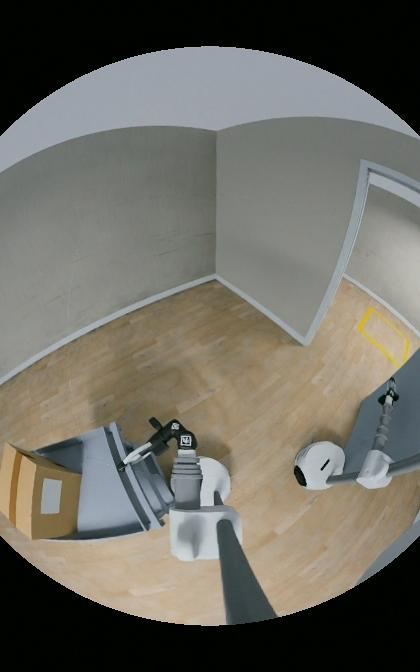

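Emit:
move --r2 '{"base":{"rotate_rad":0.4},"pace":"slow","contact_limits":{"rotate_rad":0.7}}' --blocking false --cameras '[]'

Emit:
wait --seconds 2 --cameras '[]'

Emit:
move --r2 '{"base":{"translate_m":0.26,"strafe_m":-0.36},"pace":"slow","contact_limits":{"translate_m":0.7}}' --blocking false --cameras '[]'

Emit:
wait --seconds 7 --cameras '["r2_head_left_camera","r2_head_right_camera"]'

Scene clock: 849.77 s.
move: r2 moving
r1: as last shown
r1.turned_by_imu: -0.002
r1.base_tilt: forward=-1.6 right=+1.3
r1.lidar_m: 0.79 1.35 1.74 2.78 0.74 0.70 - 2.45 - - 0.25 0.26
r1.motor_effort: lift_m=+23(23) arm_m=-4(4) wheel_0=+3(4) wheel_1=-3(3) wheel_2=-1(1)
r1.servo_current: wrist_yaw_rad=59(65) wrist_pitch_rad=39(46) wrist_roll_rad=59(59) gripper_m=59(59)
r1.contact_limits: strafe_m 0.8
r1.wrist_depth_mm: - - - - - 244 178 / - - - - - 248 180 / - - - - - 248 180 / - - - - - 267 181 / - - - - - 249 181 / - - - 199 351 249 181 / 1661 1618 179 165 161 216 180
r2.base_odometry: x=-1.152 y=-2.394 heading=-0.976
r2.turned_by_wheels: +0.124
r2.turned_by_imu: +0.123
r2.base_tilt: forward=-0.6 right=+0.0
r2.lidar_m: 2.32 2.27 0.28 0.25 0.25 3.30 2.53 2.45 0.75 0.70 1.78 1.89
r2.base_status: rotate_rad moving
r2.joint_positions: lift_m=+0.684 arm_m=+0.030 wrist_yaw_rad=+2.296 wrist_pitch_rad=+0.006 wrist_roll_rad=+1.569 gripper_m=-0.024
r2.joint_status: not commanded
r2.measured_speeds: translate_m=+0.000 strafe_m=+0.001 rotate_rad=+0.491 lift_m=+0.000 arm_m=+0.000 wrist_yaw_rad=+0.000 wrist_pitch_rad=+0.000 wrist_roll_rad=+0.000
r2.motor_effort: lift_m=+16(16) arm_m=-4(4) wheel_0=-9(15) wheel_1=-10(10) wheel_2=-10(10)
r2.servo_current: wrist_yaw_rad=52(59) wrist_pitch_rad=39(52) wrist_roll_rad=46(52) gripper_m=85(85)
r2.contact_limits: rotate_rad 0.7
r2.hand_pose: x=+0.0751 y=+0.2738 z=+0.8606 quat_wxyz=(+0.292, +0.288, +0.645, +0.644) (m; r2's base frame)
r2.wrist_depth_mm: - - - 127 179 - - / - - 484 130 189 - - / - 445 436 139 203 - - / - - 504 147 216 - - / - - 634 159 227 - - / - - 187 169 179 1756 - / - - - - 258 - 488
pictures: none
No camera images: "cameras" was empty.

Scene clock: 850.83 s.
earlier move: r2 done
r1.base_odometry: x=-1.746 y=+1.554 heading=-0.296
r1.turned_by_wheels: +0.000
r1.turned_by_imu: +0.000
r1.base_tilt: forward=-1.6 right=+1.3
r1.lidar_m: 0.79 1.34 1.73 2.78 0.74 0.71 - 2.46 - - 0.25 0.26
r1.base_status: not commanded
r1.joint_positions: lift_m=+0.500 arm_m=+0.250 wrist_yaw_rad=+0.002 wrist_pitch_rad=+0.002 wrist_roll_rad=+0.000 gripper_m=-0.019
r1.joint_status: not commanded
r1.measured_speeds: all 0
r1.motor_effort: lift_m=+22(23) arm_m=-4(4) wheel_0=+3(4) wheel_1=-3(4) wheel_2=-1(1)
r1.servo_current: wrist_yaw_rad=59(65) wrist_pitch_rad=39(46) wrist_roll_rad=52(65) gripper_m=52(59)
r1.contact_limits: strafe_m 0.8
r1.hand_pose: x=+0.7095 y=-0.0869 z=+0.6773 quat_wxyz=(+1.000, +0.000, +0.001, +0.001) (m; r1's base frame)
r1.wrist_depth_mm: - - - - - 244 178 / - - - - - 246 180 / - - - - - 248 181 / - - - - - 267 181 / - - - - - 248 181 / - - - 199 349 248 181 / 1661 1576 179 165 162 216 180
r2.base_odometry: x=-1.152 y=-2.393 heading=-0.701
r2.turned_by_wheels: +0.275
r2.turned_by_imu: +0.268
r2.base_tilt: forward=-0.7 right=+0.1
r2.lidar_m: 2.28 0.30 0.27 0.25 0.25 2.77 2.47 2.50 0.70 0.82 1.81 2.16
r2.base_status: done
r2.joint_positions: lift_m=+0.684 arm_m=+0.030 wrist_yaw_rad=+2.299 wrist_pitch_rad=+0.006 wrist_roll_rad=+1.569 gripper_m=-0.024
r2.joint_status: not commanded
r2.measured_speeds: all 0
r2.motor_effort: lift_m=+16(16) arm_m=-3(4) wheel_0=-5(15) wheel_1=-4(10) wheel_2=-7(11)
r2.servo_current: wrist_yaw_rad=46(59) wrist_pitch_rad=46(52) wrist_roll_rad=59(59) gripper_m=78(85)
r2.contact_limits: rotate_rad 0.7
r2.hand_pose: x=+0.0742 y=+0.2734 z=+0.8606 quat_wxyz=(+0.291, +0.287, +0.646, +0.645) (m; r2's base frame)
r2.wrist_depth_mm: - 370 370 - - - - / - 394 402 - 145 - - / - - 544 - 168 - - / - - - 103 189 - - / - - - 121 220 1618 539 / - - 186 147 179 1661 492 / - - - - - - 415
wait: 1.07 of 2 s (r2 has come to rest)
pictures: none
No camera images: "cameras" was empty.

Scene clock: 851.33 s.
move: r2 moving
r1: as last shown
r1.base_tilt: forward=-1.6 right=+1.2
r1.lidar_m: 0.80 1.36 1.73 2.76 0.71 0.71 - 2.48 - - 0.25 0.25
r1.motor_effort: lift_m=+23(23) arm_m=-4(4) wheel_0=+3(3) wheel_1=-3(4) wheel_2=-1(1)
r1.servo_current: wrist_yaw_rad=59(65) wrist_pitch_rad=46(46) wrist_roll_rad=52(65) gripper_m=52(52)
r1.contact_limits: strafe_m 0.8
r1.wrist_depth_mm: - - - - - 244 178 / - - - - - 248 180 / - - - - - 248 180 / - - - - - 268 181 / - - - - - 249 181 / - - - 198 349 251 181 / 1661 1576 179 166 162 216 181
r2.base_odometry: x=-1.153 y=-2.406 heading=-0.701
r2.turned_by_wheels: +0.000
r2.turned_by_imu: +0.000
r2.base_tilt: forward=-0.7 right=+0.1
r2.lidar_m: 2.27 0.31 0.29 0.25 0.26 2.75 2.46 2.48 0.70 0.83 1.81 2.16
r2.base_status: translate_m moving; strafe_m moving
r2.joint_positions: lift_m=+0.684 arm_m=+0.030 wrist_yaw_rad=+2.298 wrist_pitch_rad=+0.006 wrist_roll_rad=+1.569 gripper_m=-0.024
r2.joint_status: not commanded
r2.measured_speeds: translate_m=+0.028 strafe_m=-0.039 rotate_rad=+0.003 lift_m=+0.000 arm_m=+0.000 wrist_yaw_rad=-0.012 wrist_pitch_rad=+0.000 wrist_roll_rad=+0.000
r2.motor_effort: lift_m=+16(16) arm_m=-4(4) wheel_0=+9(12) wheel_1=-8(9) wheel_2=-7(11)
r2.servo_current: wrist_yaw_rad=52(52) wrist_pitch_rad=39(52) wrist_roll_rad=46(59) gripper_m=85(91)
r2.contact_limits: translate_m 0.7
r2.hand_pose: x=+0.0744 y=+0.2735 z=+0.8606 quat_wxyz=(+0.291, +0.287, +0.646, +0.645) (m; r2's base frame)
r2.wrist_depth_mm: - 377 377 - 135 - - / - 397 399 - 148 - - / - - 544 - 167 - - / - - - 105 196 - - / - - - 125 224 1756 - / - - 187 151 179 1661 488 / - - - - 399 - 413
pictures: none
No camera images: "cameras" was empty.

Scene clock: 856.57 s.
earlier move: r2 done
r1.base_odometry: x=-1.746 y=+1.554 heading=-0.296
r1.turned_by_wheels: +0.000
r1.turned_by_imu: +0.000
r1.base_tilt: forward=-1.6 right=+1.3
r1.lidar_m: 0.82 1.34 1.75 0.60 0.57 0.89 - 2.45 - - 0.25 0.27
r1.base_status: not commanded
r1.joint_positions: lift_m=+0.500 arm_m=+0.250 wrist_yaw_rad=+0.002 wrist_pitch_rad=+0.002 wrist_roll_rad=+0.000 gripper_m=-0.019
r1.joint_status: not commanded
r1.measured_speeds: all 0
r1.motor_effort: lift_m=+22(23) arm_m=-4(4) wheel_0=+3(4) wheel_1=-3(4) wheel_2=-1(1)
r1.servo_current: wrist_yaw_rad=39(72) wrist_pitch_rad=46(52) wrist_roll_rad=52(65) gripper_m=59(59)
r1.contact_limits: strafe_m 0.8
r1.hand_pose: x=+0.7095 y=-0.0869 z=+0.6773 quat_wxyz=(+1.000, +0.000, +0.001, +0.001) (m; r1's base frame)
r1.wrist_depth_mm: - - - - - 244 178 / - - - - - 247 180 / - - - - - 248 181 / - - - - - 267 182 / - - - - - 248 181 / - - - 199 353 248 181 / 1661 1618 179 166 161 216 181
r2.base_odometry: x=-1.186 y=-2.836 heading=-0.700
r2.turned_by_wheels: +0.000
r2.turned_by_imu: +0.003
r2.base_tilt: forward=-0.7 right=+0.1
r2.lidar_m: 2.09 2.12 0.27 0.25 0.25 0.25 2.66 0.59 0.64 4.29 1.38 1.71
r2.base_status: done
r2.joint_positions: lift_m=+0.684 arm_m=+0.030 wrist_yaw_rad=+2.303 wrist_pitch_rad=+0.006 wrist_roll_rad=+1.569 gripper_m=-0.024
r2.joint_status: not commanded
r2.measured_speeds: all 0
r2.motor_effort: lift_m=+16(16) arm_m=+4(4) wheel_0=+8(17) wheel_1=+1(9) wheel_2=-6(11)
r2.servo_current: wrist_yaw_rad=46(72) wrist_pitch_rad=46(59) wrist_roll_rad=46(59) gripper_m=78(91)
r2.contact_limits: translate_m 0.7
r2.hand_pose: x=+0.0732 y=+0.2729 z=+0.8606 quat_wxyz=(+0.290, +0.286, +0.646, +0.645) (m; r2's base frame)
r2.wrist_depth_mm: - - - 139 194 668 - / - - 569 145 202 768 - / - - 473 150 211 - - / - - 469 159 220 842 - / - - 554 167 229 - - / - - 185 173 180 - - / - - - - - 1708 512
wait: 5.23 of 7 s (r2 has come to rest)
pictures: r2_head_left_camera, r2_head_right_camera
Images, in order (width x height): r2_head_left_camera 420x672, r2_head_right_camera 420x672.

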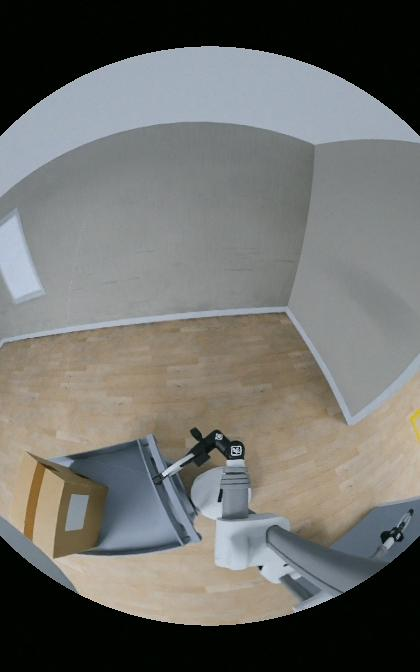

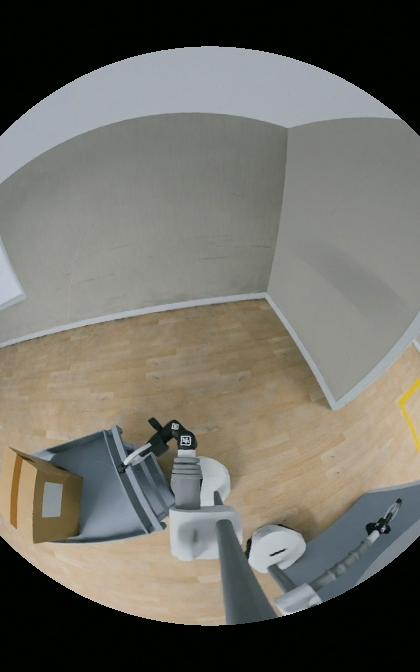

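Emit:
move --r2 '{"base":{"translate_m":0.075,"strafe_m":-0.70},"pace":"slow","contact_limits":{"translate_m":0.6}}' --blocking false --cameras '[]'

Emit:
wait --seconds 9 --cameras '["r2_head_left_camera","r2_head_right_camera"]'

Scene clock: 873.53 s.
move: r2 moving
r1: as last shown
r1.turned_by_imu: -0.001
r1.base_tilt: forward=-1.6 right=+1.2
r1.lidar_m: 0.80 1.33 1.74 0.58 0.55 0.87 - 2.46 - - 0.25 0.26
r1.motor_effort: lift_m=+22(23) arm_m=-4(4) wheel_0=+3(3) wheel_1=-3(3) wheel_2=-1(1)
r1.servo_current: wrist_yaw_rad=59(59) wrist_pitch_rad=46(46) wrist_roll_rad=72(72) gripper_m=46(65)
r1.contact_limits: strafe_m 0.8
r1.wrist_depth_mm: - - - - - 244 179 / - - - - - 246 179 / - - - - - 247 181 / - - - - - 267 182 / - - - - - 249 181 / - - - 198 351 249 181 / 1708 1537 179 166 162 216 180
r2.base_odometry: x=-1.193 y=-2.847 heading=-0.701
r2.turned_by_wheels: +0.000
r2.turned_by_imu: +0.002
r2.base_tilt: forward=-0.7 right=+0.0
r2.lidar_m: 2.08 2.11 0.28 0.25 0.25 0.25 2.67 0.58 0.63 4.29 1.31 1.65
r2.base_status: translate_m moving; strafe_m moving
r2.joint_positions: lift_m=+0.684 arm_m=+0.030 wrist_yaw_rad=+2.303 wrist_pitch_rad=+0.006 wrist_roll_rad=+1.569 gripper_m=-0.024
r2.joint_status: not commanded
r2.measured_speeds: translate_m=+0.007 strafe_m=-0.052 rotate_rad=-0.001 lift_m=+0.000 arm_m=+0.000 wrist_yaw_rad=+0.000 wrist_pitch_rad=+0.000 wrist_roll_rad=+0.000
r2.motor_effort: lift_m=+16(16) arm_m=+4(4) wheel_0=+9(14) wheel_1=-5(6) wheel_2=-6(8)
r2.servo_current: wrist_yaw_rad=52(52) wrist_pitch_rad=46(52) wrist_roll_rad=46(52) gripper_m=85(85)
r2.contact_limits: translate_m 0.6
r2.hand_pose: x=+0.0732 y=+0.2729 z=+0.8606 quat_wxyz=(+0.290, +0.286, +0.646, +0.645) (m; r2's base frame)
r2.wrist_depth_mm: - - - 140 194 603 - / - - 574 146 203 750 - / - - 473 150 211 - - / - - 469 160 220 842 - / - - 554 167 229 - - / - - 186 174 180 - - / - - - - - 1756 512
pictures: none
No camera images: "cameras" was empty.

Scene clock: 881.27 s.
earlier move: r2 done
r1.base_odometry: x=-1.746 y=+1.554 heading=-0.296
r1.turned_by_wheels: +0.000
r1.turned_by_imu: +0.000
r1.base_tilt: forward=-1.6 right=+1.3
r1.lidar_m: 0.80 0.56 0.51 0.49 0.61 4.83 - 2.47 - - 0.25 0.25
r1.base_status: not commanded
r1.joint_positions: lift_m=+0.500 arm_m=+0.250 wrist_yaw_rad=+0.002 wrist_pitch_rad=+0.002 wrist_roll_rad=+0.000 gripper_m=-0.019
r1.joint_status: not commanded
r1.measured_speeds: all 0
r1.motor_effort: lift_m=+23(23) arm_m=-4(4) wheel_0=+3(4) wheel_1=-3(4) wheel_2=-1(1)
r1.servo_current: wrist_yaw_rad=65(65) wrist_pitch_rad=39(52) wrist_roll_rad=52(72) gripper_m=52(65)
r1.contact_limits: strafe_m 0.8
r1.hand_pose: x=+0.7095 y=-0.0869 z=+0.6773 quat_wxyz=(+1.000, +0.000, +0.001, +0.001) (m; r1's base frame)
r1.wrist_depth_mm: - - - - - 245 178 / - - - - - 247 179 / - - - - - 248 181 / - - - - - 267 181 / - - - - - 249 181 / - - - 199 351 249 181 / 1708 1661 178 165 162 215 180
r2.base_odometry: x=-1.580 y=-3.419 heading=-0.701
r2.turned_by_wheels: +0.000
r2.turned_by_imu: +0.000
r2.base_tilt: forward=-0.7 right=+0.1
r2.lidar_m: 1.62 0.33 0.28 0.25 0.25 0.54 0.54 0.59 0.89 3.62 0.71 0.82
r2.base_status: done
r2.joint_positions: lift_m=+0.684 arm_m=+0.030 wrist_yaw_rad=+2.298 wrist_pitch_rad=+0.006 wrist_roll_rad=+1.569 gripper_m=-0.024
r2.joint_status: not commanded
r2.measured_speeds: all 0
r2.motor_effort: lift_m=+16(16) arm_m=+4(4) wheel_0=+4(14) wheel_1=-5(10) wheel_2=-6(9)
r2.servo_current: wrist_yaw_rad=39(72) wrist_pitch_rad=46(52) wrist_roll_rad=33(65) gripper_m=78(91)
r2.contact_limits: translate_m 0.6
r2.hand_pose: x=+0.0745 y=+0.2735 z=+0.8606 quat_wxyz=(+0.292, +0.287, +0.646, +0.645) (m; r2's base frame)
r2.wrist_depth_mm: - 421 421 - 148 - - / - 399 399 102 162 - - / - - 477 109 179 - - / - - 654 126 199 - - / - - - 139 224 1756 - / - - 185 164 180 1661 504 / - - - - - 1863 466
wait: 7.73 of 9 s (r2 has come to rest)
pictures: r2_head_left_camera, r2_head_right_camera
Images, in order (width x height): r2_head_left_camera 420x672, r2_head_right_camera 420x672.

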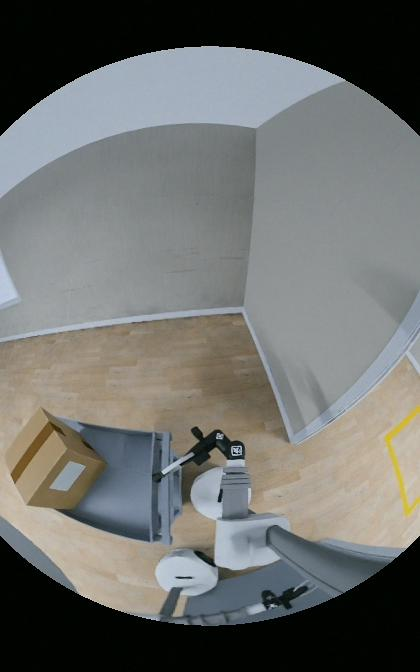

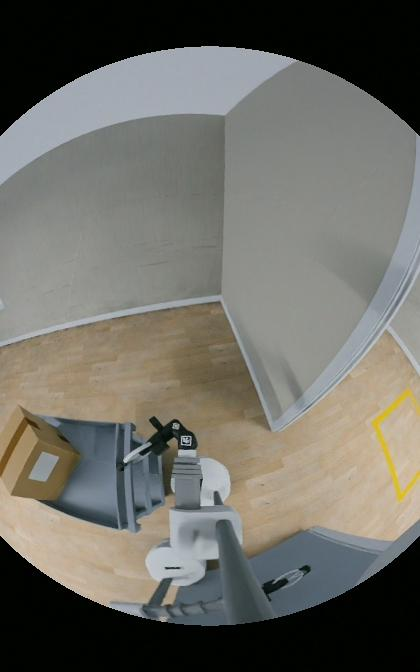

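Emit:
move --r2 '{"base":{"translate_m":-0.037,"strafe_m":-0.513},"pace":"slow","contact_limits":{"translate_m":0.6}}' --blocking false --cameras '[]'

Emit:
wait --seconds 7 --cameras '["r2_head_camera","r2_head_left_camera","r2_head_right_camera"]'

Scene clock: 897.07 s.
move: r2 moving
r1: as last shown
r1.turned_by_imu: -0.001
r1.lidar_m: 0.80 0.56 0.49 0.51 0.59 4.85 - 2.46 - - 0.25 0.27
r1.motor_effort: lift_m=+22(23) arm_m=-4(4) wheel_0=+3(3) wheel_1=-3(4) wheel_2=-1(1)
r1.servo_current: wrist_yaw_rad=46(59) wrist_pitch_rad=46(46) wrist_roll_rad=33(59) gripper_m=52(59)
r1.contact_limits: strafe_m 0.8
r1.wrist_depth_mm: - - - - - 244 178 / - - - - - 247 180 / - - - - - 248 181 / - - - - - 267 181 / - - - - - 250 182 / - - - 198 351 249 182 / 1661 1576 179 165 162 216 180
r2.base_odometry: x=-1.589 y=-3.429 heading=-0.701
r2.turned_by_wheels: +0.000
r2.turned_by_imu: +0.003
r2.base_tilt: forward=-0.7 right=+0.1
r2.lidar_m: 1.59 0.33 0.27 0.25 0.25 0.53 0.55 0.56 0.90 3.59 0.69 0.81
r2.base_status: translate_m moving; strafe_m moving
r2.joint_positions: lift_m=+0.684 arm_m=+0.030 wrist_yaw_rad=+2.298 wrist_pitch_rad=+0.006 wrist_roll_rad=+1.569 gripper_m=-0.024
r2.joint_status: not commanded
r2.measured_speeds: translate_m=-0.005 strafe_m=-0.054 rotate_rad=+0.004 lift_m=+0.000 arm_m=+0.000 wrist_yaw_rad=-0.004 wrist_pitch_rad=+0.000 wrist_roll_rad=+0.000
r2.motor_effort: lift_m=+16(16) arm_m=+4(4) wheel_0=+9(13) wheel_1=-11(11) wheel_2=+6(8)
r2.servo_current: wrist_yaw_rad=52(52) wrist_pitch_rad=46(52) wrist_roll_rad=59(59) gripper_m=85(85)
r2.contact_limits: translate_m 0.6
r2.hand_pose: x=+0.0745 y=+0.2736 z=+0.8606 quat_wxyz=(+0.292, +0.287, +0.646, +0.645) (m; r2's base frame)
r2.wrist_depth_mm: - 421 421 - 148 - - / - 397 394 102 161 - - / - - 480 108 179 - - / - - 661 125 198 - - / - - - 139 225 1708 - / - - 186 164 179 1618 508 / - - - - - - 466
pictures: none
No camera images: "cameras" was empty.

Scene clock: 902.90 s.
earlier move: r2 done
r1.base_odometry: x=-1.746 y=+1.554 heading=-0.296
r1.turned_by_wheels: +0.000
r1.turned_by_imu: +0.000
r1.base_tilt: forward=-1.5 right=+1.3
r1.lidar_m: 0.80 0.59 0.58 0.66 3.11 4.83 - 2.47 - - 0.25 0.27
r1.base_status: not commanded
r1.joint_positions: lift_m=+0.500 arm_m=+0.250 wrist_yaw_rad=+0.002 wrist_pitch_rad=+0.002 wrist_roll_rad=+0.000 gripper_m=-0.019
r1.joint_status: not commanded
r1.measured_speeds: all 0
r1.motor_effort: lift_m=+23(23) arm_m=-4(4) wheel_0=+3(4) wheel_1=-3(4) wheel_2=-1(1)
r1.servo_current: wrist_yaw_rad=52(72) wrist_pitch_rad=52(52) wrist_roll_rad=65(72) gripper_m=46(59)
r1.contact_limits: strafe_m 0.8
r1.hand_pose: x=+0.7095 y=-0.0869 z=+0.6773 quat_wxyz=(+1.000, +0.000, +0.001, +0.001) (m; r1's base frame)
r1.wrist_depth_mm: 433 - - - - 243 178 / - - - - - 248 179 / - - - - - 248 181 / - - - - - 267 181 / - - - - - 249 182 / 1983 - - 198 353 249 181 / 1499 1576 180 165 162 216 180
r2.base_odometry: x=-1.939 y=-3.787 heading=-0.701
r2.turned_by_wheels: +0.000
r2.turned_by_imu: -0.001
r2.base_tilt: forward=-0.7 right=+0.1
r2.lidar_m: 0.40 0.31 0.28 0.25 0.29 0.56 0.50 0.60 3.07 3.11 3.11 0.41
r2.base_status: done
r2.joint_positions: lift_m=+0.684 arm_m=+0.030 wrist_yaw_rad=+2.295 wrist_pitch_rad=+0.006 wrist_roll_rad=+1.569 gripper_m=-0.024
r2.joint_status: not commanded
r2.measured_speeds: all 0
r2.motor_effort: lift_m=+16(17) arm_m=+4(4) wheel_0=+2(13) wheel_1=-6(12) wheel_2=+5(9)
r2.servo_current: wrist_yaw_rad=52(65) wrist_pitch_rad=46(52) wrist_roll_rad=39(59) gripper_m=85(91)
r2.contact_limits: translate_m 0.6
r2.hand_pose: x=+0.0754 y=+0.2740 z=+0.8606 quat_wxyz=(+0.293, +0.288, +0.645, +0.644) (m; r2's base frame)
r2.wrist_depth_mm: - - - - - - - / - - - - - - - / - - - - - - - / - - - - - - - / - - - - - 1205 496 / - - - - 159 439 466 / - 1078 - - - - 931
wait: 5.83 of 7 s (r2 has come to rest)
pictures: r2_head_camera, r2_head_left_camera, r2_head_right_camera
Images, in order (width x height): r2_head_camera 420x560, r2_head_left_camera 420x672, r2_head_right_camera 420x672.

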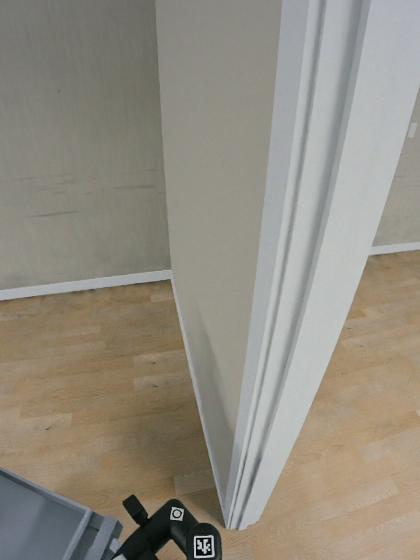

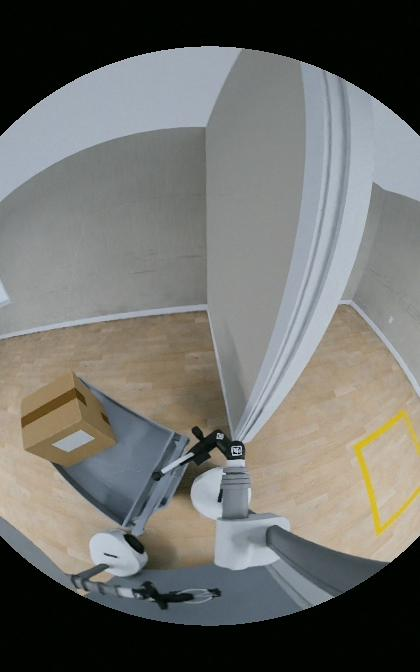

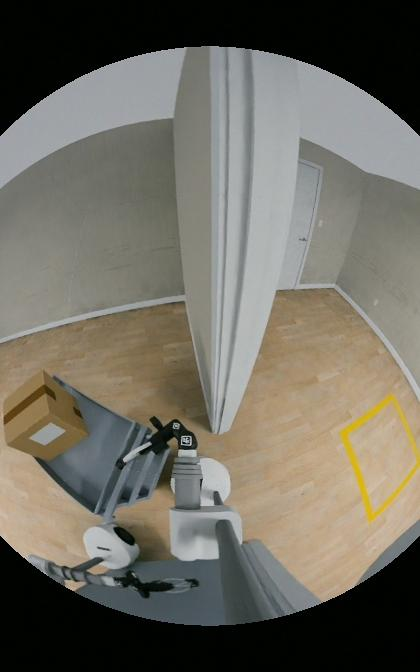

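Emit:
move --r2 '{"base":{"translate_m":0.10,"strafe_m":-0.60},"pace":"slow","contact_limits":{"translate_m":0.6}}' --blocking false --cameras '[]'

Emit:
wait --seconds 3.5 --cameras '["r2_head_left_camera"]'

Emit:
wait --seconds 4 --cameras '["r2_head_left_camera","r2_head_right_camera"]'

Scene clock: 940.37 s.
move: r2 moving
r1: as last shown
r1.turned_by_imu: -0.002
r1.base_tilt: forward=-1.6 right=+1.3
r1.lidar_m: 0.78 0.60 0.58 0.64 3.09 4.88 - 2.46 - - 0.25 0.28
r1.motor_effort: lift_m=+23(23) arm_m=-4(4) wheel_0=+3(4) wheel_1=-3(3) wheel_2=-1(1)
r1.servo_current: wrist_yaw_rad=52(52) wrist_pitch_rad=46(46) wrist_roll_rad=59(65) gripper_m=52(59)
r1.contact_limits: strafe_m 0.8
r1.wrist_depth_mm: 436 - - - - 245 178 / 496 - - - - 248 179 / - - - - - 248 181 / - - - - - 268 181 / 488 - - - - 250 181 / 480 - - 198 351 250 180 / 477 1576 179 166 162 216 180
r2.base_odometry: x=-1.946 y=-3.798 heading=-0.702
r2.turned_by_wheels: -0.001
r2.turned_by_imu: +0.005
r2.base_tilt: forward=-0.7 right=+0.1
r2.lidar_m: 0.39 0.32 0.27 0.25 0.29 0.57 0.49 0.61 3.07 3.08 3.12 0.42
r2.base_status: translate_m moving; strafe_m moving
r2.joint_positions: lift_m=+0.684 arm_m=+0.030 wrist_yaw_rad=+2.294 wrist_pitch_rad=+0.006 wrist_roll_rad=+1.569 gripper_m=-0.024
r2.joint_status: not commanded
r2.measured_speeds: translate_m=+0.008 strafe_m=-0.051 rotate_rad=+0.000 lift_m=+0.000 arm_m=+0.000 wrist_yaw_rad=+0.000 wrist_pitch_rad=+0.000 wrist_roll_rad=+0.000
r2.motor_effort: lift_m=+16(16) arm_m=+4(4) wheel_0=+6(10) wheel_1=-11(11) wheel_2=-8(8)
r2.servo_current: wrist_yaw_rad=59(59) wrist_pitch_rad=46(52) wrist_roll_rad=39(52) gripper_m=85(85)
r2.contact_limits: translate_m 0.6
r2.hand_pose: x=+0.0755 y=+0.2740 z=+0.8606 quat_wxyz=(+0.293, +0.289, +0.645, +0.644) (m; r2's base frame)
r2.wrist_depth_mm: - - - - - - - / - - - - - - - / - - - - - - - / - - - - - - - / - - - - - 1138 492 / - 1182 - - 159 436 466 / - 1078 - - - - 917
pictures: none
No camera images: "cameras" was empty.

Scene clock: 943.87 s.
earlier move: r2 moving
r1.base_odometry: x=-1.746 y=+1.554 heading=-0.296
r1.turned_by_wheels: +0.000
r1.turned_by_imu: +0.000
r1.base_tilt: forward=-1.6 right=+1.3
r1.lidar_m: 0.81 0.73 0.72 2.79 3.10 4.84 - 2.46 - - 0.25 0.25
r1.base_status: not commanded
r1.joint_positions: lift_m=+0.500 arm_m=+0.250 wrist_yaw_rad=+0.002 wrist_pitch_rad=+0.002 wrist_roll_rad=+0.000 gripper_m=-0.019
r1.joint_status: not commanded
r1.measured_speeds: all 0
r1.motor_effort: lift_m=+23(23) arm_m=-4(4) wheel_0=+3(4) wheel_1=-3(4) wheel_2=-1(1)
r1.servo_current: wrist_yaw_rad=46(65) wrist_pitch_rad=33(52) wrist_roll_rad=39(72) gripper_m=52(65)
r1.contact_limits: strafe_m 0.8
r1.hand_pose: x=+0.7095 y=-0.0869 z=+0.6773 quat_wxyz=(+1.000, +0.000, +0.001, +0.001) (m; r1's base frame)
r1.wrist_depth_mm: - 683 - - - 245 178 / 741 683 - - - 246 179 / - - - - - 248 180 / - - - - - 267 181 / - - - - - 249 181 / - 1921 - 198 351 249 181 / 1661 1499 179 165 162 216 180
r2.base_odometry: x=-2.120 y=-4.091 heading=-0.702
r2.turned_by_wheels: +0.000
r2.turned_by_imu: +0.000
r2.base_tilt: forward=-0.7 right=+0.0
r2.lidar_m: 2.21 0.31 0.26 0.25 0.27 0.67 0.62 2.52 3.05 2.76 2.78 2.49
r2.base_status: translate_m moving; strafe_m moving
r2.joint_positions: lift_m=+0.684 arm_m=+0.030 wrist_yaw_rad=+2.294 wrist_pitch_rad=+0.006 wrist_roll_rad=+1.569 gripper_m=-0.024
r2.joint_status: not commanded
r2.measured_speeds: translate_m=+0.015 strafe_m=-0.101 rotate_rad=+0.002 lift_m=+0.000 arm_m=+0.000 wrist_yaw_rad=+0.000 wrist_pitch_rad=+0.000 wrist_roll_rad=+0.000
r2.motor_effort: lift_m=+16(16) arm_m=+4(4) wheel_0=+7(13) wheel_1=-8(12) wheel_2=-9(10)
r2.servo_current: wrist_yaw_rad=52(72) wrist_pitch_rad=39(52) wrist_roll_rad=39(59) gripper_m=91(91)
r2.contact_limits: translate_m 0.6
r2.hand_pose: x=+0.0755 y=+0.2740 z=+0.8606 quat_wxyz=(+0.293, +0.289, +0.645, +0.644) (m; r2's base frame)
r2.wrist_depth_mm: - - - - - - - / - - - - - - - / - - - - - - - / - - - - - - - / - - - - - 1205 496 / - - 182 - - 430 436 / - 137 - - - - -
wait: 3.50 s; no rest
pictures: r2_head_left_camera
Images, in order (width x height): r2_head_left_camera 420x672.

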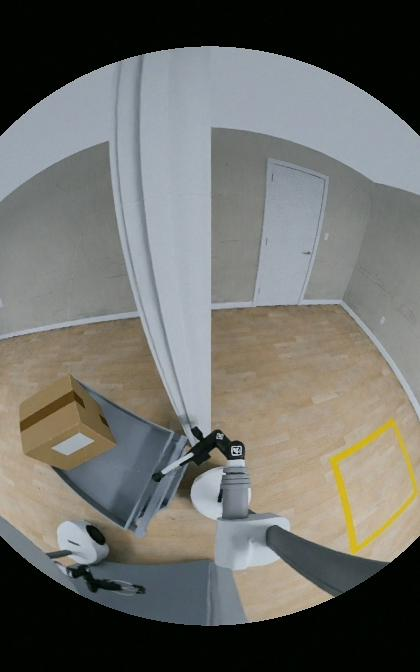

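Scene clock: 947.17 s.
earlier move: r2 done
r1.base_odometry: x=-1.746 y=+1.554 heading=-0.296
r1.turned_by_wheels: +0.000
r1.turned_by_imu: +0.000
r1.base_tilt: forward=-1.6 right=+1.3
r1.lidar_m: 0.80 0.78 0.96 2.78 3.12 4.85 - 2.48 - - 0.25 0.27
r1.base_status: not commanded
r1.joint_positions: lift_m=+0.500 arm_m=+0.250 wrist_yaw_rad=+0.002 wrist_pitch_rad=+0.002 wrist_roll_rad=+0.000 gripper_m=-0.019
r1.joint_status: not commanded
r1.measured_speeds: all 0
r1.motor_effort: lift_m=+23(23) arm_m=-4(4) wheel_0=+3(4) wheel_1=-3(4) wheel_2=-1(1)
r1.servo_current: wrist_yaw_rad=52(65) wrist_pitch_rad=33(52) wrist_roll_rad=59(72) gripper_m=46(65)
r1.contact_limits: strafe_m 0.8
r1.hand_pose: x=+0.7095 y=-0.0869 z=+0.6773 quat_wxyz=(+1.000, +0.000, +0.001, +0.001) (m; r1's base frame)
r1.wrist_depth_mm: - - - - - 244 178 / - - 960 - - 246 180 / 574 - - - - 249 180 / - - - - - 266 181 / - - - - - 249 181 / - - 1060 199 349 249 181 / - 991 179 165 161 216 180
r2.base_odometry: x=-2.250 y=-4.310 heading=-0.701
r2.turned_by_wheels: +0.001
r2.turned_by_imu: +0.001
r2.base_tilt: forward=-0.6 right=+0.1
r2.lidar_m: 2.25 0.29 0.28 0.25 0.27 0.68 0.68 2.53 2.77 2.49 2.50 2.48
r2.base_status: done
r2.joint_positions: lift_m=+0.684 arm_m=+0.030 wrist_yaw_rad=+2.297 wrist_pitch_rad=+0.006 wrist_roll_rad=+1.569 gripper_m=-0.024
r2.joint_status: not commanded
r2.measured_speeds: all 0
r2.motor_effort: lift_m=+17(17) arm_m=+4(4) wheel_0=+6(15) wheel_1=-3(12) wheel_2=-4(10)
r2.servo_current: wrist_yaw_rad=39(72) wrist_pitch_rad=52(52) wrist_roll_rad=52(59) gripper_m=85(91)
r2.contact_limits: translate_m 0.6
r2.hand_pose: x=+0.0747 y=+0.2737 z=+0.8606 quat_wxyz=(+0.292, +0.288, +0.645, +0.645) (m; r2's base frame)
r2.wrist_depth_mm: - 338 - - - - - / - 436 473 - - - - / - - - - 149 - - / - - - - 178 549 - / - - - - 220 - 508 / - - 182 129 177 - 466 / - - - - - - -
wait: 3.30 of 4 s (r2 has come to rest)
pictures: r2_head_left_camera, r2_head_right_camera
Images, in order (width x height): r2_head_left_camera 420x672, r2_head_right_camera 420x672.

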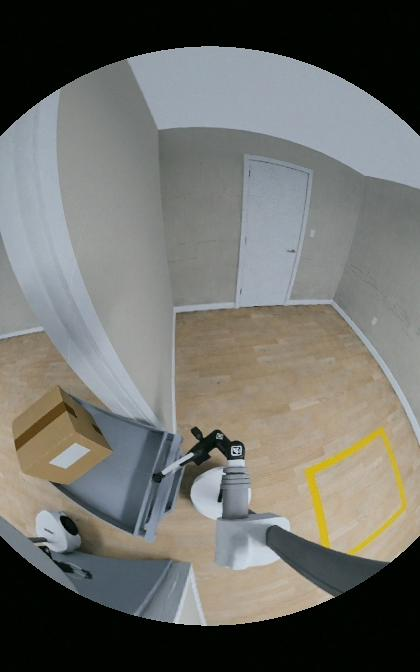

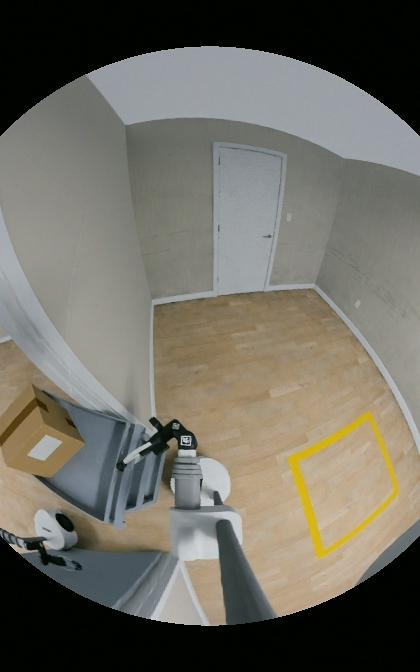

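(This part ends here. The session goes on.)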